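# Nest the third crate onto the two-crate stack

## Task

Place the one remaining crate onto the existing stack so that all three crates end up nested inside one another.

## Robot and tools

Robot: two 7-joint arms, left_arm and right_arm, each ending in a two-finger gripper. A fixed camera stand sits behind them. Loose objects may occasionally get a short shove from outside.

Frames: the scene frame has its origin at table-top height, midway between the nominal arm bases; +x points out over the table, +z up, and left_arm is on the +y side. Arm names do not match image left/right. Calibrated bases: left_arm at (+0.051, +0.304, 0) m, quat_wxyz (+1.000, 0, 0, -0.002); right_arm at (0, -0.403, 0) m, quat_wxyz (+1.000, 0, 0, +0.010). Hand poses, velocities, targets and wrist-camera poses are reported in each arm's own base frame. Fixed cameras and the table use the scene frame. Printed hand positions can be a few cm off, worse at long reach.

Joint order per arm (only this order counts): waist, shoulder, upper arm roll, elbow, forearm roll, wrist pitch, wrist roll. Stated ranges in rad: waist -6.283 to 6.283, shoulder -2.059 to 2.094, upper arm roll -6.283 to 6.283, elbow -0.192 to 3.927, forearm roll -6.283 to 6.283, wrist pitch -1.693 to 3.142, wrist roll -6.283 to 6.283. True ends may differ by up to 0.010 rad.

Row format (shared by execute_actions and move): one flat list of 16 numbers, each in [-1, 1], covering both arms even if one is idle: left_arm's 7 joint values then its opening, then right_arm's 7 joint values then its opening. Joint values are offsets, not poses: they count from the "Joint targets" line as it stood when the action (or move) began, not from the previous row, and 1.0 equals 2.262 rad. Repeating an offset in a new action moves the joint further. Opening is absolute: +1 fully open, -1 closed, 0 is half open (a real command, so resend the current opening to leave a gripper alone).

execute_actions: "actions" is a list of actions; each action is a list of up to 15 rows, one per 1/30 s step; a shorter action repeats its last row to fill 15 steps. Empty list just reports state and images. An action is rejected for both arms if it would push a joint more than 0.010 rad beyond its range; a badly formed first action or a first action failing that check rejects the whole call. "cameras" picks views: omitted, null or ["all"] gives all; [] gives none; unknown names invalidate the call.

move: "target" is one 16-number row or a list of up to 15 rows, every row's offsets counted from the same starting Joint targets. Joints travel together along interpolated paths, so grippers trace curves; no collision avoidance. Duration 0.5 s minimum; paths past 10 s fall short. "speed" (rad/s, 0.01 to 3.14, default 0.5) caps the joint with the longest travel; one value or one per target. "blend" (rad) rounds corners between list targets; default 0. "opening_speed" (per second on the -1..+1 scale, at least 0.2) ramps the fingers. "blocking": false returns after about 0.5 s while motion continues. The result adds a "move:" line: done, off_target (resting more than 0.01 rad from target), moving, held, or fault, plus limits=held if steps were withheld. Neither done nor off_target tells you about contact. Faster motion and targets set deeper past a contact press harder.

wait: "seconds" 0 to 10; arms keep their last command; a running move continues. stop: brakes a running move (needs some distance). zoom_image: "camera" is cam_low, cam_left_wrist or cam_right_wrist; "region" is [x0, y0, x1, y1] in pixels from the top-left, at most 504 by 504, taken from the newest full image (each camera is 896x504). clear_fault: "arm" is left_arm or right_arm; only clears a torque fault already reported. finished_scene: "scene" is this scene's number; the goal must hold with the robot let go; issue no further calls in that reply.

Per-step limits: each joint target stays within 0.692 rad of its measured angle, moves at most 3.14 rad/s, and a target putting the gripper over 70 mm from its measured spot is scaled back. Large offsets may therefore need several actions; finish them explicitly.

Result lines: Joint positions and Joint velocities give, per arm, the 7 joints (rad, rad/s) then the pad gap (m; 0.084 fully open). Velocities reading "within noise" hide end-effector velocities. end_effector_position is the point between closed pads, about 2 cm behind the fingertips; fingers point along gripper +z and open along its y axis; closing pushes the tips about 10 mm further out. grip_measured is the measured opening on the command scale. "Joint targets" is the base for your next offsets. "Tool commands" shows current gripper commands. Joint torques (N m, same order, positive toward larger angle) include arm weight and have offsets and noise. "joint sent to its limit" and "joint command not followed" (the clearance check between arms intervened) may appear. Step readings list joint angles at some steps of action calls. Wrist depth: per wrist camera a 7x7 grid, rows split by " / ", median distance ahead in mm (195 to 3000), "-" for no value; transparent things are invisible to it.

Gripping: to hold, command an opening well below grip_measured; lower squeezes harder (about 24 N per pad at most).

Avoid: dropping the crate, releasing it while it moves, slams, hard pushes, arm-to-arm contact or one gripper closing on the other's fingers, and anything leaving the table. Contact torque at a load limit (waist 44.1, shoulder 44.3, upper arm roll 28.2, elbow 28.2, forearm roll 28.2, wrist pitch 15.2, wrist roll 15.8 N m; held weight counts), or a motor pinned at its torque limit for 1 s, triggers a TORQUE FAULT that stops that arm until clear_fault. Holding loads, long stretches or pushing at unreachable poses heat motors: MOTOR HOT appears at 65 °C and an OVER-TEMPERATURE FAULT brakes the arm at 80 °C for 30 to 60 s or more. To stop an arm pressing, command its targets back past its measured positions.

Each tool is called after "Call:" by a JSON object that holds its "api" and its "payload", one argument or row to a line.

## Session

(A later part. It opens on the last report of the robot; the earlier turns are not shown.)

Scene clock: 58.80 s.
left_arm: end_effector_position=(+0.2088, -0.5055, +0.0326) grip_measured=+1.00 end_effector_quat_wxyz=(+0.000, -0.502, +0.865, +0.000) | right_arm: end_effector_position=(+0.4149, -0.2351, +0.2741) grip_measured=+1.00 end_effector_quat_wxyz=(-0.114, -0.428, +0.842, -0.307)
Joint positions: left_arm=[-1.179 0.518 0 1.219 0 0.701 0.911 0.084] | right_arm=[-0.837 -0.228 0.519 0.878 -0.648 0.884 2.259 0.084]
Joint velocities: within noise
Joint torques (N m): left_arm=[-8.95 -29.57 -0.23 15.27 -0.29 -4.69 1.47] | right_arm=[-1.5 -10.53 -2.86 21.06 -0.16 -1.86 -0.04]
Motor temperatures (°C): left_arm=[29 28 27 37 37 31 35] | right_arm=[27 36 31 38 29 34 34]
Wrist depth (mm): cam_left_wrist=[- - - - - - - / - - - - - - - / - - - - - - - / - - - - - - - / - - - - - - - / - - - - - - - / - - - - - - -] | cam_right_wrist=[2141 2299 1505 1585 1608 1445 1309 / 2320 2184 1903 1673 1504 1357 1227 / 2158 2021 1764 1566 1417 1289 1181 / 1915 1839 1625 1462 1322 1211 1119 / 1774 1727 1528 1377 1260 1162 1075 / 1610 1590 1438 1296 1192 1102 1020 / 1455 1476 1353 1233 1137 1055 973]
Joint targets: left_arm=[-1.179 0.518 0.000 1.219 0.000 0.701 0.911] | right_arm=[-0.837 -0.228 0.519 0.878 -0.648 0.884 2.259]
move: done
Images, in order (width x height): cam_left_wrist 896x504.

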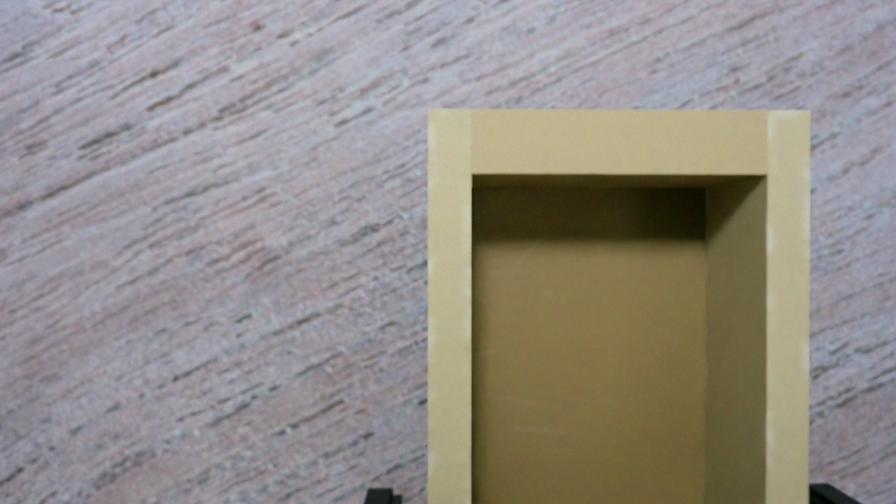

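Call:
{"api": "move", "payload": {
  "target": [
    [0,-0.0363,0,0.0066,0,0.0429,0,1,0,0,0,0,0,0,0,1],
    [0,-0.1149,0,0.0623,0,0.1777,0,1,0,0,0,0,0,0,0,1],
    [0.1710,-0.3821,0,-0.2349,0,0.1472,-0.1972,1,0,0,0,0,0,0,0,1]
  ],
  "speed": [0.12,0.3,0.4],
  "blend": [0.03,0.08,0],
  "cameras": ["cam_left_wrist"]
}}

Call:
{"api": "zoom_image", "payload": {
  "camera": "cam_left_wrist",
  "region": [400, 130, 704, 504]
}}

Scene clock: 65.47 s.
left_arm: end_effector_position=(+0.2527, -0.2564, +0.2006) grip_measured=+1.00 end_effector_quat_wxyz=(+0.000, +0.809, -0.588, +0.000) | right_arm: end_effector_position=(+0.4149, -0.2351, +0.2741) grip_measured=+1.00 end_effector_quat_wxyz=(-0.114, -0.428, +0.842, -0.307)
Joint positions: left_arm=[-0.793 -0.347 0 0.688 0 1.034 0.465 0.084] | right_arm=[-0.837 -0.228 0.519 0.878 -0.648 0.884 2.259 0.084]
Joint velocities: within noise
Joint torques (N m): left_arm=[9.16 -22.42 -0.15 16.42 -0.03 -5.1 -1.32] | right_arm=[-0.52 -10.63 -2.98 21.11 -0.19 -1.87 -0.08]
Motor temperatures (°C): left_arm=[29 28 27 37 37 31 35] | right_arm=[27 36 31 38 29 34 34]
Wrist depth (mm): cam_left_wrist=[327 328 328 329 329 319 331 / 327 328 329 329 330 330 331 / 327 328 329 329 330 330 331 / 328 328 329 279 279 330 331 / 328 328 329 280 280 331 331 / 328 329 329 282 282 331 331 / 328 329 329 283 283 331 332] | cam_right_wrist=[2153 2297 1502 1579 1615 1457 1316 / 2307 2175 1886 1671 1496 1358 1239 / 2141 2021 1775 1581 1421 1285 1185 / 1933 1830 1632 1458 1328 1217 1116 / 1767 1705 1532 1393 1257 1156 1067 / 1618 1580 1419 1292 1187 1099 1020 / 1469 1496 1360 1234 1137 1055 970]
Joint targets: left_arm=[-0.793 -0.347 0.000 0.688 0.000 1.034 0.465] | right_arm=[-0.837 -0.228 0.519 0.878 -0.648 0.884 2.259]
move: done
Images, in order (width x height): cam_left_wrist 896x504.

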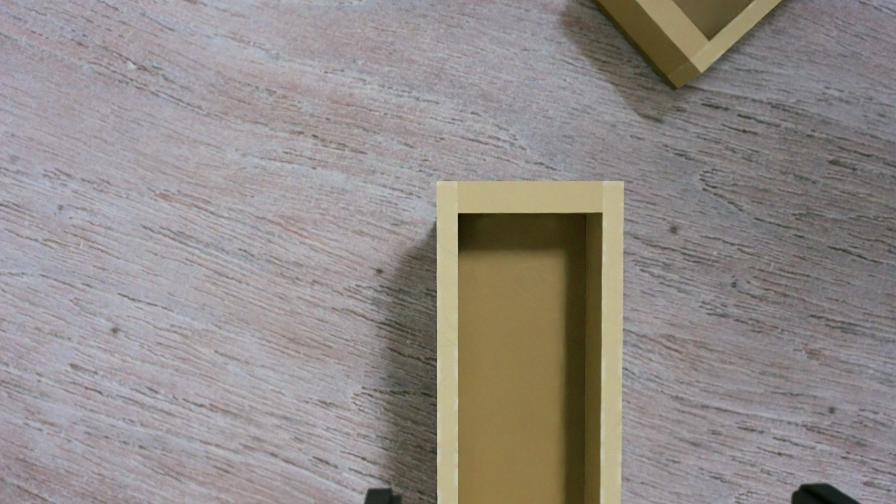

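Scaled by 1.348 from the camera's 896x504 image, which has a finer 1280x720 frame.

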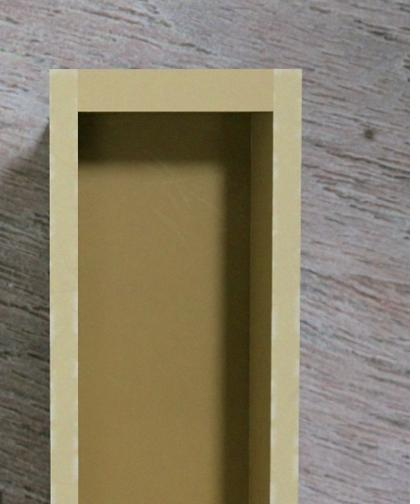

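Call:
{"api": "move", "payload": {
  "target": [
    [0,0.0657,0,-0.0603,0,-0.1256,0,1,0,0,0,0,0,0,0,1],
    [0,0.118,0,-0.0787,0,-0.1962,0,1,0,0,0,0,0,0,0,1]
  ],
  "speed": [0.25,0.08],
  "cameras": ["cam_left_wrist"]
}}

Call:
{"api": "move", "payload": {
  "target": [0,0,0,0,0,0,0,0.1,0,0,0,0,0,0,0,1],
  "opening_speed": 0.3,
  "cameras": ["cam_left_wrist","cam_low"]
}}

Call:
{"api": "zoom_image", "payload": {
  "camera": "cam_low",
  "region": [305, 200, 385, 280]
}}

Scene clock: 73.43 s.
left_arm: end_effector_position=(+0.2526, -0.2561, +0.0702) grip_measured=+1.00 end_effector_quat_wxyz=(+0.000, +0.809, -0.588, +0.000) | right_arm: end_effector_position=(+0.4149, -0.2351, +0.2741) grip_measured=+1.00 end_effector_quat_wxyz=(-0.114, -0.428, +0.842, -0.307)
Joint positions: left_arm=[-0.793 -0.08 0 0.51 0 0.591 0.465 0.084] | right_arm=[-0.837 -0.228 0.519 0.878 -0.648 0.884 2.259 0.084]
Joint velocities: within noise
Joint torques (N m): left_arm=[7.77 -11.11 -0.42 12.69 -0.19 -5.05 -1.14] | right_arm=[0.47 -10.48 -2.89 21.07 -0.21 -1.93 -0.12]
Motor temperatures (°C): left_arm=[29 28 27 37 37 31 35] | right_arm=[27 36 31 38 29 34 34]
Wrist depth (mm): cam_left_wrist=[198 198 199 199 199 200 200 / 198 199 199 199 199 200 200 / 199 199 - - - - 200 / 199 199 - - - - 201 / 199 199 - - - - 201 / 199 199 - - - - 201 / 199 199 200 - - - 201] | cam_right_wrist=[2168 2288 1483 1580 1598 1447 1306 / 2337 2174 1881 1675 1510 1346 1234 / 2154 1999 1764 1575 1412 1292 1187 / 1931 1847 1635 1463 1325 1221 1115 / 1774 1723 1543 1386 1256 1164 1071 / 1618 1587 1430 1307 1190 1098 1027 / 1468 1500 1362 1241 1138 1054 976]
Joint targets: left_arm=[-0.793 -0.080 0.000 0.510 0.000 0.590 0.465] | right_arm=[-0.837 -0.228 0.519 0.878 -0.648 0.884 2.259]
move: done
Images, in order (width x height): cam_left_wrist 896x504.

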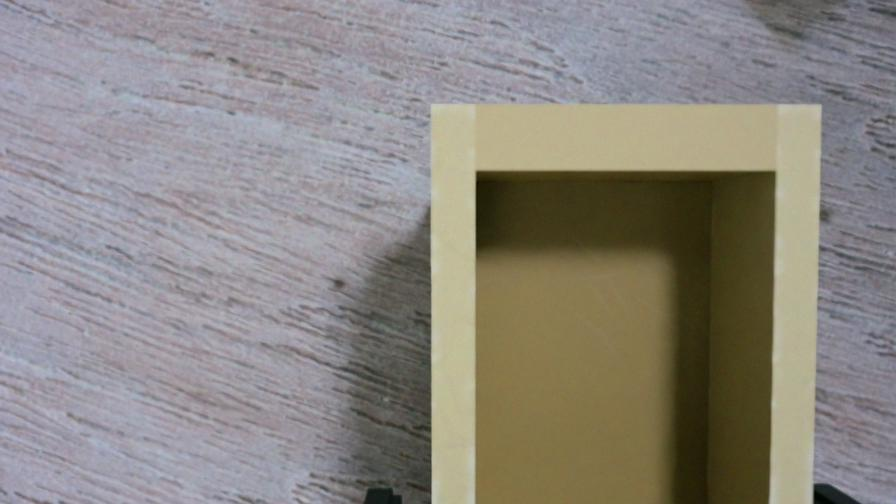

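Scene clock: 76.63 s.
left_arm: end_effector_position=(+0.2526, -0.2561, +0.0701) grip_measured=+0.67 end_effector_quat_wxyz=(+0.000, +0.809, -0.588, +0.000) | right_arm: end_effector_position=(+0.4149, -0.2351, +0.2741) grip_measured=+1.00 end_effector_quat_wxyz=(-0.114, -0.428, +0.842, -0.307)
Joint positions: left_arm=[-0.793 -0.08 0 0.51 0 0.59 0.465 0.072] | right_arm=[-0.837 -0.228 0.519 0.878 -0.648 0.884 2.259 0.084]
Joint velocities: within noise
Joint torques (N m): left_arm=[7.23 -11.74 -0.47 14.06 -0.21 -4.05 -1.05] | right_arm=[0.81 -10.49 -2.91 21.01 -0.27 -1.89 -0.07]
Motor temperatures (°C): left_arm=[29 28 27 37 37 31 35] | right_arm=[27 36 31 38 29 34 34]
Wrist depth (mm): cam_left_wrist=[198 198 199 199 200 200 200 / 198 199 199 199 200 200 200 / 199 199 - - - - 200 / 199 199 - - - - 201 / 199 199 - - - - 201 / 199 199 - - - - 201 / 199 200 - - - - 201] | cam_right_wrist=[2174 2283 1496 1593 1619 1443 1322 / 2324 2183 1914 1665 1491 1346 1235 / 2145 2000 1766 1573 1422 1293 1185 / 1955 1852 1634 1460 1326 1206 1116 / 1782 1715 1531 1384 1261 1165 1070 / 1627 1580 1428 1290 1189 1096 1017 / 1468 1488 1345 1236 1143 1056 973]
Joint targets: left_arm=[-0.793 -0.080 0.000 0.510 0.000 0.590 0.465] | right_arm=[-0.837 -0.228 0.519 0.878 -0.648 0.884 2.259]
move: done
Images, in order (width x height): cam_low 896x504, cam_left_wrist 896x504.

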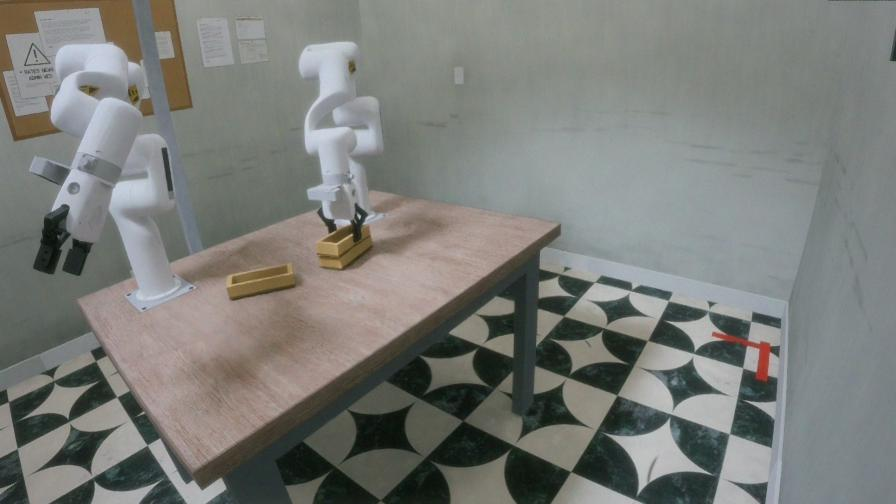

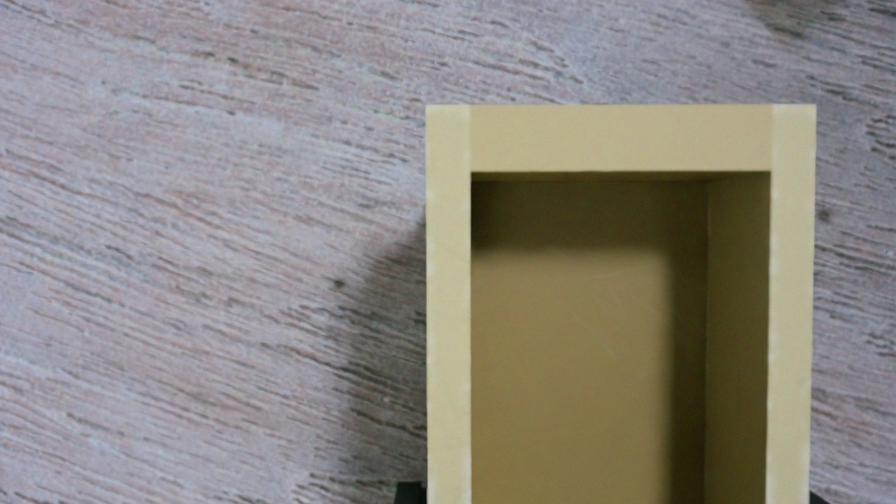

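Scaled by 6.300 from the camera's 896x504 image, which has a finer 1280x720 frame.

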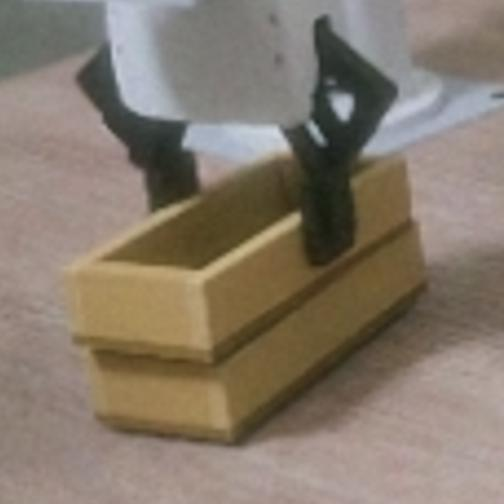

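Call:
{"api": "move", "payload": {
  "target": [
    [0,-0.0523,0,0.0183,0,0.0707,0,0,0,0,0,0,0,0,0,1],
    [0.0353,-0.1733,0,-0.0194,0,0.1539,0.0349,0,0,0,0,0,0,0,0,1]
  ],
  "speed": [0.08,0.2],
  "blend": [0.02,0],
  "cameras": ["cam_left_wrist","cam_low"]
}}

Call:
{"api": "zoom_image", "payload": {
  "camera": "cam_left_wrist",
  "region": [400, 0, 850, 200]
}}

Call:
{"api": "zoom_image", "payload": {
  "camera": "cam_low",
  "region": [305, 180, 385, 280]
}}

Scene clock: 86.53 s.
left_arm: end_effector_position=(+0.2356, -0.2036, +0.1602) grip_measured=+0.67 end_effector_quat_wxyz=(+0.000, +0.809, -0.588, +0.000) | right_arm: end_effector_position=(+0.4149, -0.2351, +0.2741) grip_measured=+1.00 end_effector_quat_wxyz=(-0.114, -0.428, +0.842, -0.307)
Joint positions: left_arm=[-0.713 -0.472 0 0.466 0 0.938 0.544 0.072] | right_arm=[-0.837 -0.228 0.519 0.878 -0.648 0.884 2.259 0.084]
Joint velocities: within noise
Joint torques (N m): left_arm=[8.75 -18.95 -0.59 16.43 -0.19 -0.69 1.61] | right_arm=[1.78 -10.45 -2.77 21.14 -0.11 -1.93 -0.09]
Motor temperatures (°C): left_arm=[29 28 27 36 37 31 35] | right_arm=[27 36 31 38 29 34 34]
Wrist depth (mm): cam_left_wrist=[286 288 287 288 289 290 290 / 287 288 288 - 250 289 290 / 287 288 - - - - 291 / 288 287 - - - - 290 / 288 288 - - - - 291 / 288 288 - - - - 291 / 288 288 - - - - 291] | cam_right_wrist=[2160 2295 1502 1580 1612 1451 1317 / 2313 2180 1893 1671 1500 1359 1238 / 2145 2029 1769 1580 1409 1292 1178 / 1923 1862 1623 1463 1325 1208 1119 / 1765 1710 1528 1373 1267 1160 1074 / 1634 1588 1426 1304 1191 1097 1020 / 1469 1493 1353 1239 1132 1055 975]
Joint targets: left_arm=[-0.713 -0.472 0.000 0.466 0.000 0.938 0.544] | right_arm=[-0.837 -0.228 0.519 0.878 -0.648 0.884 2.259]
move: done
Images, in order (width x height): cam_low 896x504, cam_left_wrist 896x504.

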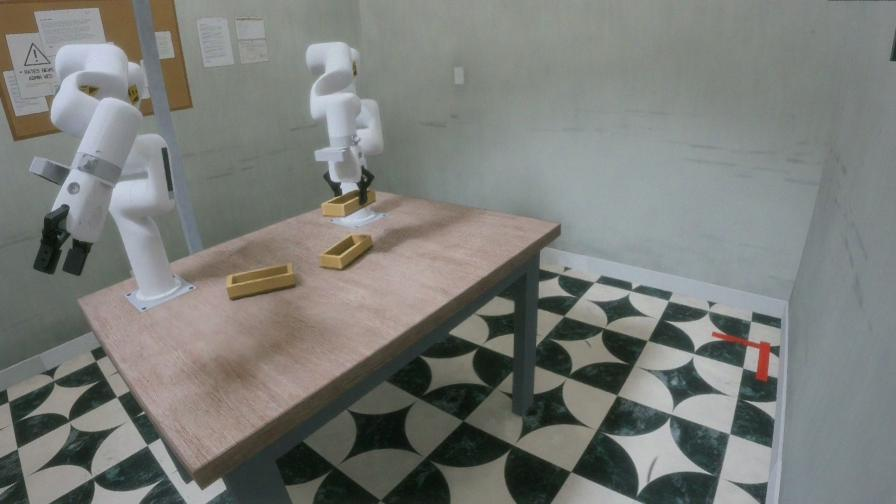

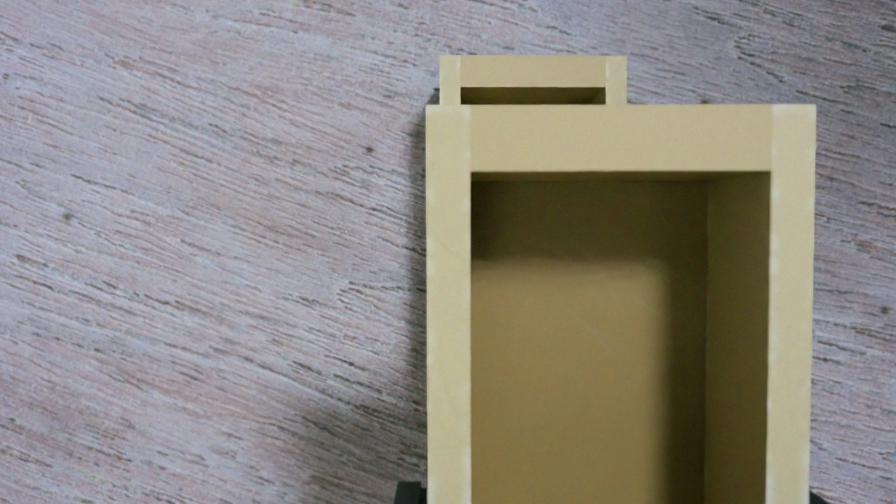

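Scaled by 1.120 from the camera's 896x504 image, which has a finer 1280x720 frame.

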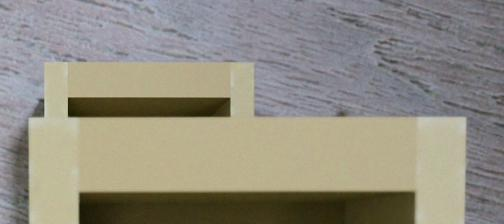

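Scaled by 5.040 from the camera's 896x504 image, which has a finer 1280x720 frame.

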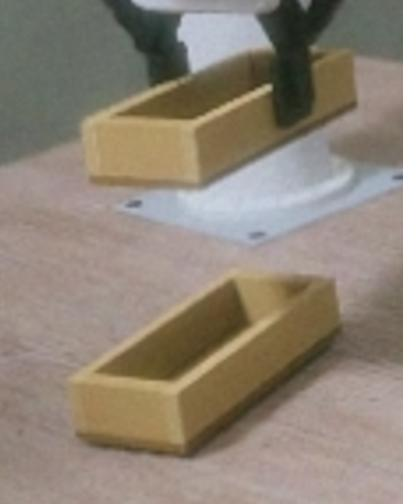

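Call:
{"api": "move", "payload": {
  "target": [-0.0325,0.1438,0,0.0133,0,-0.1305,-0.0325,0,0,0,0,0,0,0,0,1],
  "speed": 0.15,
  "cameras": ["cam_low"]
}}

Call:
{"api": "zoom_image", "payload": {
  "camera": "cam_low",
  "region": [310, 210, 380, 280]
}}

Scene clock: 93.13 s.
left_arm: end_effector_position=(+0.2489, -0.2492, +0.0853) grip_measured=+0.67 end_effector_quat_wxyz=(+0.000, +0.809, -0.587, +0.000) | right_arm: end_effector_position=(+0.4149, -0.2351, +0.2741) grip_measured=+1.00 end_effector_quat_wxyz=(-0.114, -0.428, +0.842, -0.307)
Joint positions: left_arm=[-0.786 -0.147 0 0.496 0 0.643 0.47 0.072] | right_arm=[-0.837 -0.228 0.519 0.878 -0.648 0.884 2.259 0.084]
Joint velocities: within noise
Joint torques (N m): left_arm=[-10.07 -10.25 -0.61 19.85 -0.05 -5.22 -1.36] | right_arm=[2.56 -10.59 -2.67 21.04 -0.07 -1.92 -0.09]
Motor temperatures (°C): left_arm=[29 28 27 37 37 31 35] | right_arm=[27 36 31 38 29 34 34]
Wrist depth (mm): cam_left_wrist=[213 213 214 214 214 215 215 / 213 214 214 214 214 215 215 / 213 214 - - - - 216 / 214 214 - - - - 216 / 214 214 - - - - 216 / 214 214 - - - - 216 / 214 214 - - - - 216] | cam_right_wrist=[2167 2289 1510 1587 1625 1445 1315 / 2312 2187 1898 1673 1499 1366 1232 / 2156 1997 1781 1577 1419 1287 1177 / 1937 1854 1623 1471 1325 1221 1122 / 1780 1724 1535 1384 1255 1154 1071 / 1622 1590 1420 1302 1198 1105 1025 / 1473 1490 1350 1231 1138 1053 973]
Joint targets: left_arm=[-0.786 -0.147 0.000 0.496 0.000 0.643 0.470] | right_arm=[-0.837 -0.228 0.519 0.878 -0.648 0.884 2.259]
move: done
Images, in order (width x height): cam_low 896x504.

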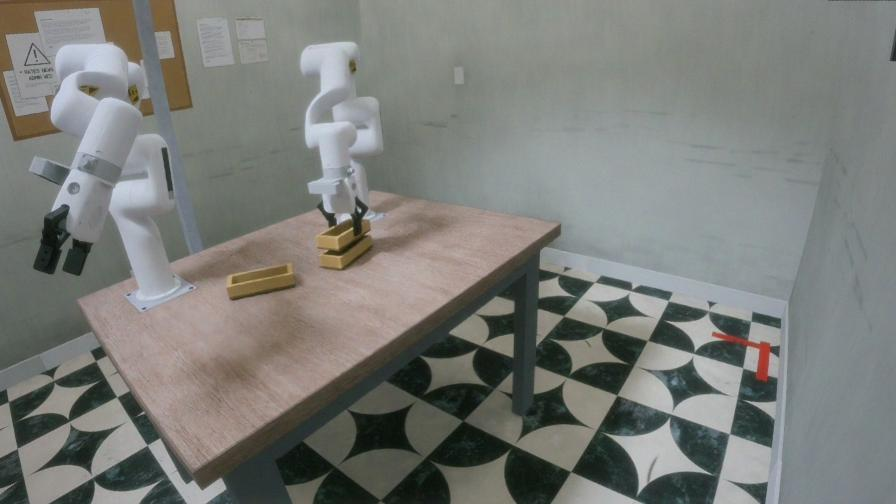

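Scaled by 7.200 from the camera's 896x504 image, which has a finer 1280x720 frame.

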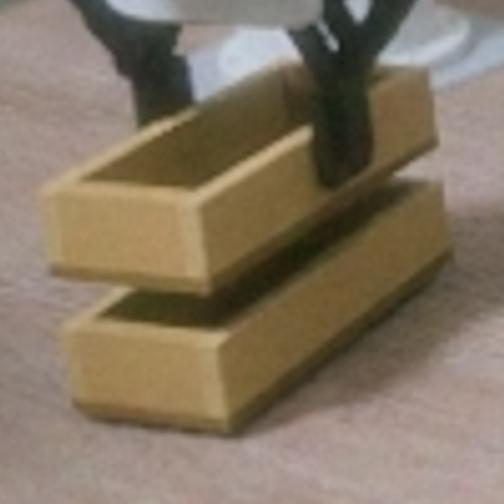

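Call:
{"api": "move", "payload": {
  "target": [0,0.0206,0,-0.0054,0,-0.026,0,0,0,0,0,0,0,0,0,1],
  "speed": 0.04,
  "cameras": ["cam_low","cam_left_wrist"]
}}

Call:
{"api": "zoom_image", "payload": {
  "camera": "cam_low",
  "region": [310, 210, 380, 280]
}}

Scene clock: 95.60 s.
left_arm: end_effector_position=(+0.2490, -0.2492, +0.0692) grip_measured=+0.67 end_effector_quat_wxyz=(+0.000, +0.809, -0.587, +0.000) | right_arm: end_effector_position=(+0.4149, -0.2351, +0.2741) grip_measured=+1.00 end_effector_quat_wxyz=(-0.114, -0.428, +0.842, -0.307)
Joint positions: left_arm=[-0.786 -0.1 0 0.484 0 0.585 0.47 0.072] | right_arm=[-0.837 -0.228 0.519 0.878 -0.648 0.884 2.259 0.084]
Joint velocities: within noise
Joint torques (N m): left_arm=[-9.66 -9.42 -0.65 11.67 -0.09 -4.95 -1.24] | right_arm=[3.07 -10.28 -2.78 21.11 -0.04 -1.93 -0.1]
Motor temperatures (°C): left_arm=[29 28 27 37 37 31 35] | right_arm=[27 36 31 38 29 34 34]
Wrist depth (mm): cam_left_wrist=[197 197 198 198 198 199 199 / 197 198 198 198 198 199 199 / 198 198 - - - - 199 / 198 198 - - - - 200 / 198 198 - - - - 200 / 198 198 - - - - 200 / 198 199 - - - - 200] | cam_right_wrist=[2141 2298 1494 1587 1611 1449 1317 / 2319 2196 1898 1678 1502 1352 1240 / 2159 2002 1760 1576 1420 1294 1182 / 1932 1834 1625 1469 1326 1220 1115 / 1771 1715 1541 1379 1259 1164 1070 / 1627 1581 1424 1292 1193 1098 1017 / 1474 1500 1356 1239 1137 1055 972]
Joint targets: left_arm=[-0.786 -0.100 0.000 0.484 0.000 0.585 0.470] | right_arm=[-0.837 -0.228 0.519 0.878 -0.648 0.884 2.259]
move: done
Images, in order (width x height): cam_low 896x504, cam_left_wrist 896x504.

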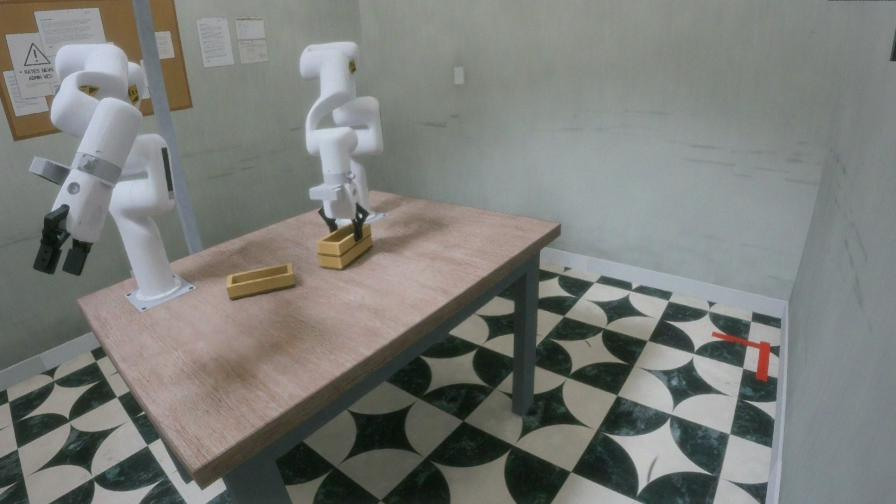

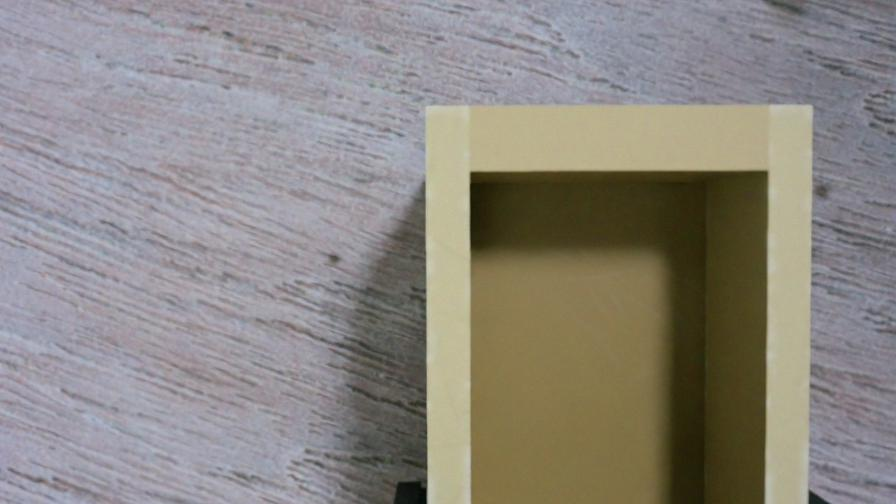

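Scaled by 7.200 from the camera's 896x504 image, which has a finer 1280x720 frame.

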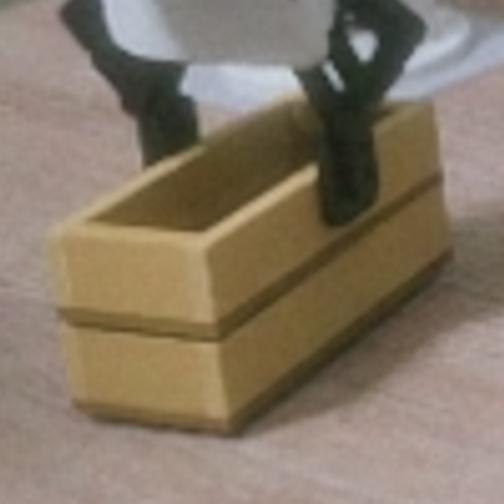

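Call:
{"api": "move", "payload": {
  "target": [0,0.0026,0,-0.0007,0,-0.0032,0,0,0,0,0,0,0,0,0,1],
  "speed": 0.02,
  "cameras": ["cam_low","cam_left_wrist"]
}}

Call:
{"api": "zoom_image", "payload": {
  "camera": "cam_low",
  "region": [310, 210, 380, 280]
}}

Scene clock: 97.63 s.
left_arm: end_effector_position=(+0.2489, -0.2492, +0.0673) grip_measured=+0.67 end_effector_quat_wxyz=(+0.000, +0.809, -0.587, +0.000) | right_arm: end_effector_position=(+0.4149, -0.2351, +0.2741) grip_measured=+1.00 end_effector_quat_wxyz=(-0.114, -0.428, +0.842, -0.307)
Joint positions: left_arm=[-0.786 -0.094 0 0.482 0 0.577 0.47 0.072] | right_arm=[-0.837 -0.228 0.519 0.878 -0.648 0.884 2.259 0.084]
Joint velocities: within noise
Joint torques (N m): left_arm=[-8.43 -3.49 -0.5 8.07 0.04 -4.72 -1.18] | right_arm=[3.2 -10.39 -2.75 21.05 -0.16 -1.92 -0.1]
Motor temperatures (°C): left_arm=[29 28 27 37 37 31 35] | right_arm=[27 36 31 38 29 34 34]
Wrist depth (mm): cam_left_wrist=[195 196 196 196 197 197 197 / 196 196 196 197 197 197 197 / 196 196 - - - - 198 / 196 196 - - - - 198 / 196 196 - - - - 198 / 196 197 197 - - - 198 / 197 197 197 - - - 198] | cam_right_wrist=[2151 2321 1491 1586 1614 1452 1322 / 2288 2173 1897 1667 1504 1360 1242 / 2146 2003 1738 1579 1413 1295 1177 / 1923 1816 1629 1466 1329 1211 1122 / 1765 1720 1528 1381 1265 1164 1075 / 1616 1598 1423 1298 1198 1097 1020 / 1481 1492 1354 1239 1138 1055 970]
Joint targets: left_arm=[-0.786 -0.094 0.000 0.482 0.000 0.577 0.470] | right_arm=[-0.837 -0.228 0.519 0.878 -0.648 0.884 2.259]
move: done
Images, in order (width x height): cam_low 896x504, cam_left_wrist 896x504.

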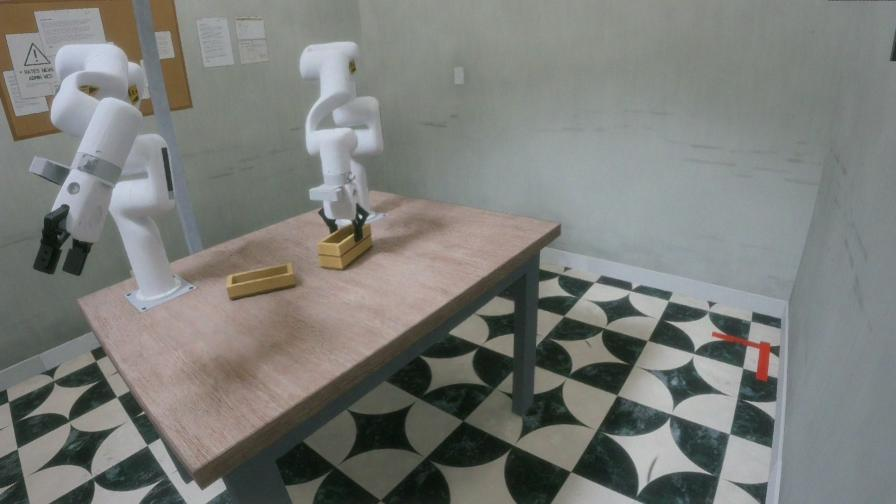

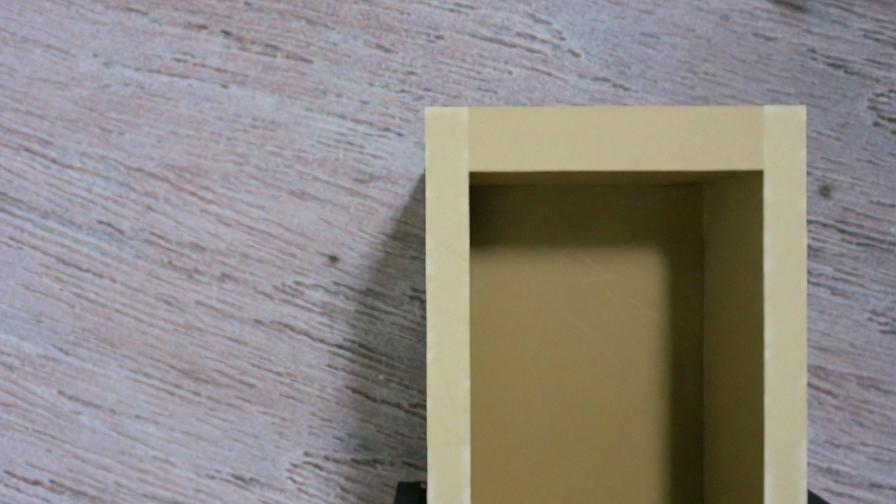

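Scaled by 7.200 from the camera's 896x504 image, which has a finer 1280x720 frame.

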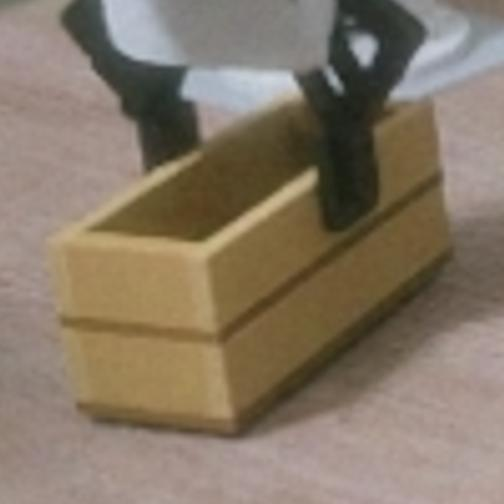

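Call:
{"api": "move", "payload": {
  "target": [0,0,0,0,0,0,0,1,0,0,0,0,0,0,0,1],
  "opening_speed": 0.4,
  "cameras": []
}}

Call:
{"api": "move", "payload": {
  "target": [
    [0,-0.0233,0,0.0062,0,0.0291,0,1,0,0,0,0,0,0,0,1],
    [0,-0.1234,0,0.0808,0,0.2038,0,1,0,0,0,0,0,0,0,1]
  ],
  "speed": [0.1,0.3],
  "blend": [0.02,0],
  "cameras": ["cam_left_wrist","cam_low"]
}}

Call:
{"api": "zoom_image", "payload": {
  "camera": "cam_low",
  "region": [310, 210, 380, 280]
}}

Scene clock: 102.70 s.
left_arm: end_effector_position=(+0.2488, -0.2491, +0.0671) grip_measured=+1.00 end_effector_quat_wxyz=(+0.000, +0.809, -0.587, -0.001) | right_arm: end_effector_position=(+0.4149, -0.2351, +0.2741) grip_measured=+1.00 end_effector_quat_wxyz=(-0.114, -0.428, +0.842, -0.307)
Joint positions: left_arm=[-0.786 -0.094 0 0.482 0 0.577 0.47 0.084] | right_arm=[-0.837 -0.228 0.519 0.878 -0.648 0.884 2.259 0.084]
Joint velocities: within noise
Joint torques (N m): left_arm=[6.78 -25.5 -0.19 18.72 0.03 -2.79 -1.09] | right_arm=[3.97 -10.53 -2.63 20.99 -0.06 -1.99 -0.18]
Motor temperatures (°C): left_arm=[28 28 27 36 37 31 35] | right_arm=[27 36 31 38 29 34 34]
Wrist depth (mm): cam_left_wrist=[195 195 196 196 196 197 197 / 195 195 196 196 196 197 197 / 195 196 - - - - 197 / 195 196 - - - - 197 / 196 196 - - - - 198 / 196 196 - - - - 198 / 196 196 - - - - 198] | cam_right_wrist=[2134 2309 1497 1583 1630 1453 1312 / 2315 2165 1894 1659 1500 1356 1234 / 2133 2016 1768 1571 1411 1280 1183 / 1951 1850 1634 1465 1322 1212 1119 / 1768 1712 1526 1385 1260 1151 1072 / 1627 1591 1428 1302 1181 1098 1017 / 1465 1484 1342 1240 1133 1053 967]
Joint targets: left_arm=[-0.786 -0.094 0.000 0.482 0.000 0.577 0.470] | right_arm=[-0.837 -0.228 0.519 0.878 -0.648 0.884 2.259]
move: done
No camera images: "cameras" was empty.

Scene clock: 105.20 s.
left_arm: end_effector_position=(+0.2490, -0.2494, +0.2003) grip_measured=+1.00 end_effector_quat_wxyz=(+0.000, +0.809, -0.588, +0.000) | right_arm: end_effector_position=(+0.4149, -0.2351, +0.2741) grip_measured=+1.00 end_effector_quat_wxyz=(-0.114, -0.428, +0.842, -0.307)
Joint positions: left_arm=[-0.786 -0.373 0 0.665 0 1.038 0.47 0.084] | right_arm=[-0.837 -0.228 0.519 0.878 -0.648 0.884 2.259 0.084]
Joint velocities: within noise
Joint torques (N m): left_arm=[7.17 -22.15 0.21 22.76 -0.05 -0.5 -1.02] | right_arm=[4.25 -10.34 -2.77 21.04 -0.02 -1.93 -0.04]
Motor temperatures (°C): left_arm=[28 28 27 36 37 31 35] | right_arm=[27 36 31 38 29 34 34]
Wrist depth (mm): cam_left_wrist=[327 328 328 329 329 318 330 / 327 327 328 328 329 329 330 / 327 328 328 329 329 329 331 / 327 328 329 283 284 330 330 / 328 328 329 284 284 331 331 / 327 328 329 283 284 330 331 / 328 328 329 284 284 331 331] | cam_right_wrist=[2146 2269 1503 1587 1598 1447 1326 / 2319 2210 1893 1661 1498 1364 1238 / 2131 2009 1776 1567 1422 1293 1181 / 1949 1825 1634 1454 1332 1211 1117 / 1758 1709 1515 1376 1265 1160 1069 / 1620 1584 1426 1296 1187 1097 1022 / 1475 1491 1342 1233 1137 1061 974]
Joint targets: left_arm=[-0.786 -0.373 0.000 0.665 0.000 1.038 0.470] | right_arm=[-0.837 -0.228 0.519 0.878 -0.648 0.884 2.259]
move: done
Images, in order (width x height): cam_low 896x504, cam_left_wrist 896x504.

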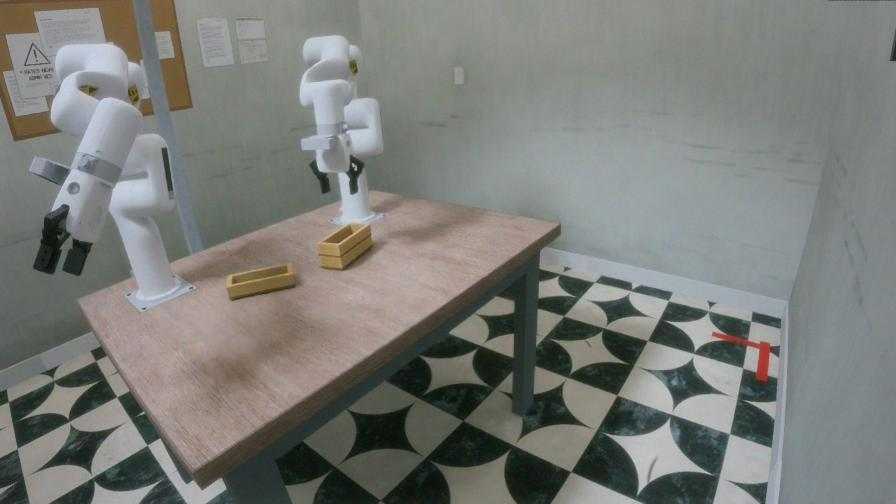

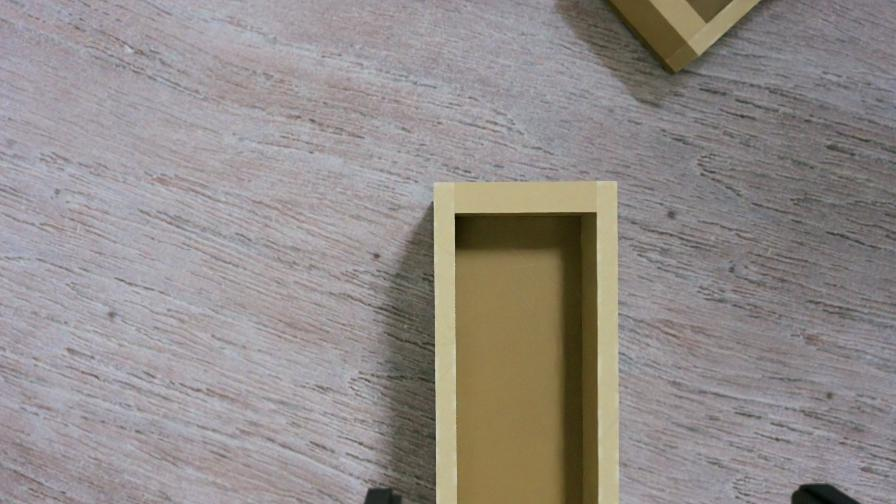

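Scaled by 7.200 from the camera's 896x504 image, which has a finer 1280x720 frame.

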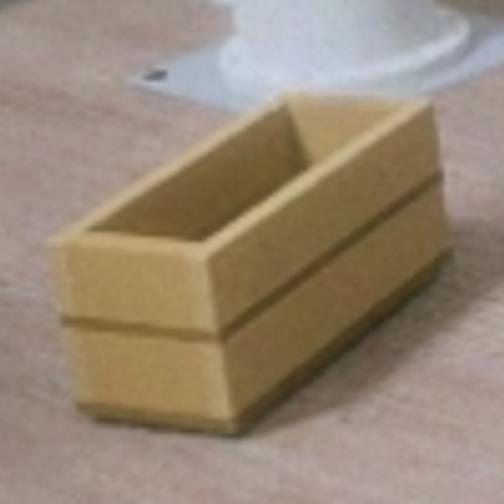

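Call:
{"api": "move", "payload": {
  "target": [
    [-0.1737,0.279,0,0.3074,0,0.0287,0.195,1,0,0,0,0,0,0,0,1],
    [-0.1737,0.3577,0,0.2517,0,-0.1061,0.195,1,0,0,0,0,0,0,0,1]
  ],
  "speed": [0.5,0.25],
  "blend": [0.05,0],
  "cameras": ["cam_left_wrist"]
}}

Scene clock: 110.60 s.
left_arm: end_effector_position=(+0.2089, -0.5053, +0.0755) grip_measured=+1.00 end_effector_quat_wxyz=(+0.000, -0.502, +0.865, +0.000) | right_arm: end_effector_position=(+0.4149, -0.2351, +0.2741) grip_measured=+1.00 end_effector_quat_wxyz=(-0.114, -0.428, +0.842, -0.307)
Joint positions: left_arm=[-1.179 0.436 0 1.234 0 0.798 0.911 0.084] | right_arm=[-0.837 -0.228 0.519 0.878 -0.648 0.884 2.259 0.084]
Joint velocities: within noise
Joint torques (N m): left_arm=[-9.79 -27.44 0.19 14.68 -0.2 -5.09 1.53] | right_arm=[4.98 -10.34 -2.66 21.16 0.06 -1.98 -0.05]
Motor temperatures (°C): left_arm=[28 28 27 37 37 31 35] | right_arm=[27 36 31 38 29 34 34]
Wrist depth (mm): cam_left_wrist=[203 203 204 204 204 205 205 / 203 204 204 204 205 205 205 / 203 204 204 - - 205 205 / 204 204 204 - - 205 205 / 204 204 204 - - 205 206 / 204 204 204 - - 205 206 / 204 204 205 - - 206 206] | cam_right_wrist=[2125 2268 1491 1584 1613 1451 1316 / 2313 2196 1898 1665 1501 1346 1242 / 2146 2008 1760 1575 1416 1288 1184 / 1941 1837 1631 1467 1325 1214 1116 / 1779 1724 1527 1384 1274 1155 1070 / 1625 1582 1426 1294 1196 1104 1024 / 1470 1501 1348 1237 1136 1051 970]
Joint targets: left_arm=[-1.179 0.436 0.000 1.234 0.000 0.798 0.911] | right_arm=[-0.837 -0.228 0.519 0.878 -0.648 0.884 2.259]
move: done
Images, in order (width x height): cam_left_wrist 896x504.

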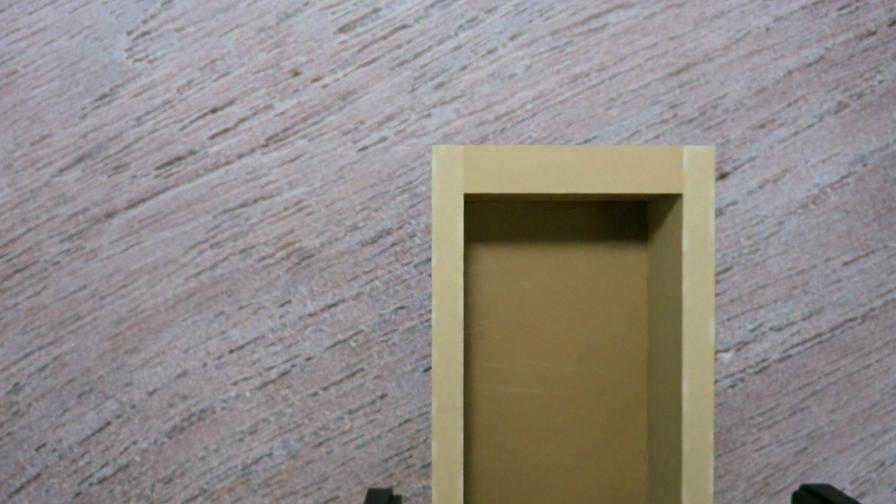

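Call:
{"api": "move", "payload": {
  "target": [0,0.0363,0,-0.0066,0,-0.0429,0,1,0,0,0,0,0,0,0,1],
  "speed": 0.08,
  "cameras": []
}}

Call:
{"api": "move", "payload": {
  "target": [0,0,0,0,0,0,0,0,0,0,0,0,0,0,0,1],
  "opening_speed": 0.3,
  "cameras": ["cam_left_wrist"]
}}

Call:
{"api": "move", "payload": {
  "target": [
    [0,-0.0363,0,0.0066,0,0.0429,0,0,0,0,0,0,0,0,0,1],
    [0,-0.1149,0,0.0623,0,0.1777,0,0,0,0,0,0,0,0,0,1],
    [0.1988,-0.4279,0,-0.3257,0,0.1023,-0.1708,0,0,0,0,0,0,0,0,1]
  ],
  "speed": [0.12,0.25,0.35],
  "blend": [0.03,0.05,0],
  "cameras": ["cam_low","cam_left_wrist"]
}}

Call:
{"api": "zoom_image", "payload": {
  "camera": "cam_left_wrist",
  "region": [400, 0, 700, 140]
}}

Scene clock: 114.13 s.
left_arm: end_effector_position=(+0.2090, -0.5055, +0.0325) grip_measured=+1.00 end_effector_quat_wxyz=(+0.000, -0.502, +0.865, +0.000) | right_arm: end_effector_position=(+0.4149, -0.2351, +0.2741) grip_measured=+1.00 end_effector_quat_wxyz=(-0.114, -0.428, +0.842, -0.307)
Joint positions: left_arm=[-1.179 0.518 0 1.219 0 0.701 0.911 0.084] | right_arm=[-0.837 -0.228 0.519 0.878 -0.648 0.884 2.259 0.084]
Joint velocities: within noise
Joint torques (N m): left_arm=[-9.46 -28.35 0.29 14.06 -0.07 -5.11 1.48] | right_arm=[5.57 -10.31 -2.62 21.16 -0.13 -1.97 -0.14]
Motor temperatures (°C): left_arm=[28 28 27 37 37 31 35] | right_arm=[27 36 31 38 29 34 34]
Wrist depth (mm): cam_left_wrist=[- - - - - - - / - - - - - - - / - - - - - - - / - - - - - - - / - - - - - - - / - - - - - - - / - - - - - - -] | cam_right_wrist=[2143 2286 1508 1576 1618 1452 1334 / 2302 2172 1890 1672 1502 1347 1247 / 2143 2009 1758 1562 1414 1289 1183 / 1950 1830 1625 1461 1325 1213 1119 / 1773 1710 1523 1377 1262 1160 1072 / 1614 1567 1433 1293 1186 1100 1020 / 1465 1491 1341 1243 1138 1050 970]
Joint targets: left_arm=[-1.179 0.518 0.000 1.219 0.000 0.701 0.911] | right_arm=[-0.837 -0.228 0.519 0.878 -0.648 0.884 2.259]
move: done
No camera images: "cameras" was empty.

Scene clock: 117.67 s.
left_arm: end_effector_position=(+0.2090, -0.5055, +0.0325) grip_measured=+0.68 end_effector_quat_wxyz=(+0.000, -0.502, +0.865, +0.000) | right_arm: end_effector_position=(+0.4149, -0.2351, +0.2741) grip_measured=+1.00 end_effector_quat_wxyz=(-0.114, -0.428, +0.842, -0.307)
Joint positions: left_arm=[-1.179 0.518 0 1.219 0 0.701 0.911 0.072] | right_arm=[-0.837 -0.228 0.519 0.878 -0.648 0.884 2.259 0.084]
Joint velocities: within noise
Joint torques (N m): left_arm=[-9.11 -28.92 0.58 15.12 -0.03 -4.18 1.27] | right_arm=[5.89 -10.09 -2.63 21.1 0.01 -1.93 -0.06]
Motor temperatures (°C): left_arm=[28 28 27 37 37 31 35] | right_arm=[27 36 31 38 29 34 34]
Wrist depth (mm): cam_left_wrist=[- - - - - - - / - - - - - - - / - - - - - - - / - - - - - - - / - - - - - - - / - - - - - - - / - - - - - - -] | cam_right_wrist=[2153 2291 1496 1577 1618 1447 1317 / 2316 2179 1895 1686 1509 1354 1243 / 2145 2019 1759 1564 1415 1283 1178 / 1933 1826 1627 1467 1321 1212 1116 / 1775 1713 1535 1385 1266 1162 1071 / 1621 1581 1423 1297 1192 1107 1025 / 1478 1503 1351 1240 1139 1052 973]
Joint targets: left_arm=[-1.179 0.518 0.000 1.219 0.000 0.701 0.911] | right_arm=[-0.837 -0.228 0.519 0.878 -0.648 0.884 2.259]
move: done
Images, in order (width x height): cam_left_wrist 896x504.

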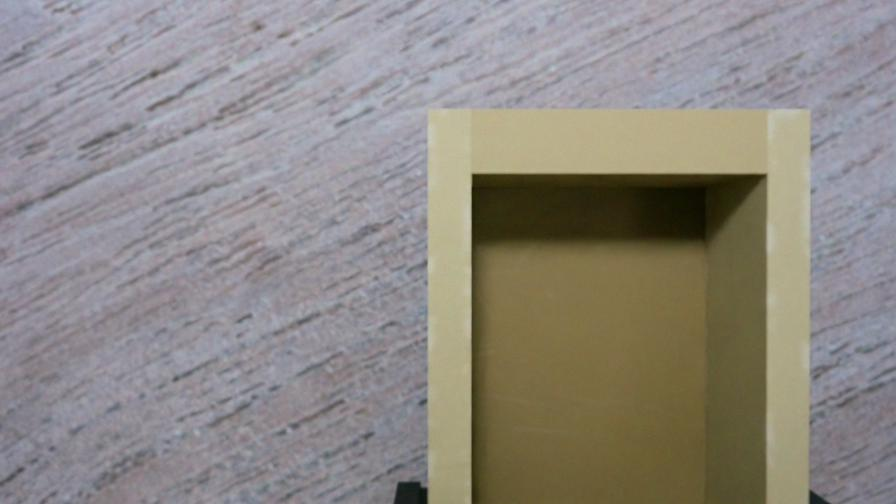

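Scene clock: 122.77 s.
left_arm: end_effector_position=(+0.2364, -0.2114, +0.1604) grip_measured=+0.68 end_effector_quat_wxyz=(+0.000, +0.810, -0.587, +0.000) | right_arm: end_effector_position=(+0.4149, -0.2351, +0.2741) grip_measured=+1.00 end_effector_quat_wxyz=(-0.114, -0.428, +0.842, -0.307)
Joint positions: left_arm=[-0.73 -0.45 0 0.483 0 0.933 0.525 0.072] | right_arm=[-0.837 -0.228 0.519 0.878 -0.648 0.884 2.259 0.084]
Joint velocities: within noise
Joint torques (N m): left_arm=[8.92 -19.19 1.35 16.17 -0.04 -5.22 -1.32] | right_arm=[6.74 -10.32 -2.67 21.09 -0.11 -1.96 -0.07]
Motor temperatures (°C): left_arm=[29 28 27 37 37 31 35] | right_arm=[27 36 31 39 29 34 34]
Wrist depth (mm): cam_left_wrist=[287 288 289 289 289 290 290 / 288 288 288 218 219 290 290 / 288 288 - - - - 291 / 288 288 - - - - 291 / 288 289 - - - - 291 / 288 289 - - - - 291 / 288 289 - - - - 291] | cam_right_wrist=[2142 2283 1497 1577 1621 1440 1312 / 2333 2172 1906 1674 1488 1358 1242 / 2148 2018 1765 1573 1415 1296 1181 / 1946 1821 1630 1470 1339 1210 1116 / 1763 1704 1542 1389 1259 1165 1069 / 1630 1598 1435 1300 1189 1099 1023 / 1460 1489 1348 1233 1132 1051 972]
Joint targets: left_arm=[-0.730 -0.450 0.000 0.483 0.000 0.933 0.525] | right_arm=[-0.837 -0.228 0.519 0.878 -0.648 0.884 2.259]
move: done
Images, in order (width x height): cam_low 896x504, cam_left_wrist 896x504.

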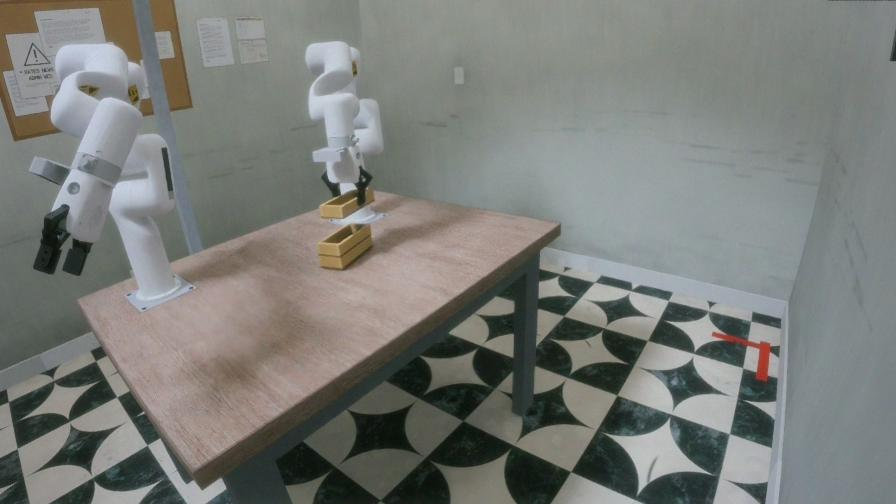

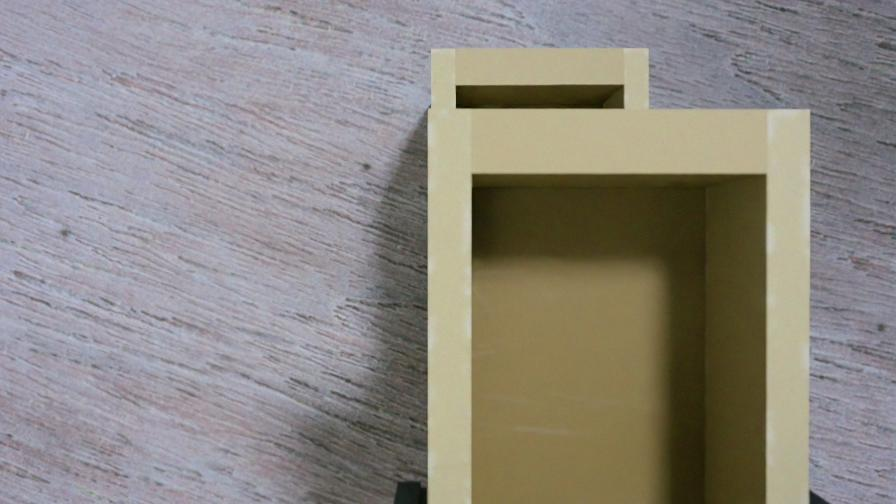

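Scaled by 1.680 from the camera's 896x504 image, which has a finer 1280x720 frame.

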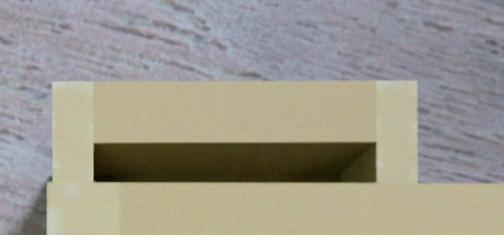

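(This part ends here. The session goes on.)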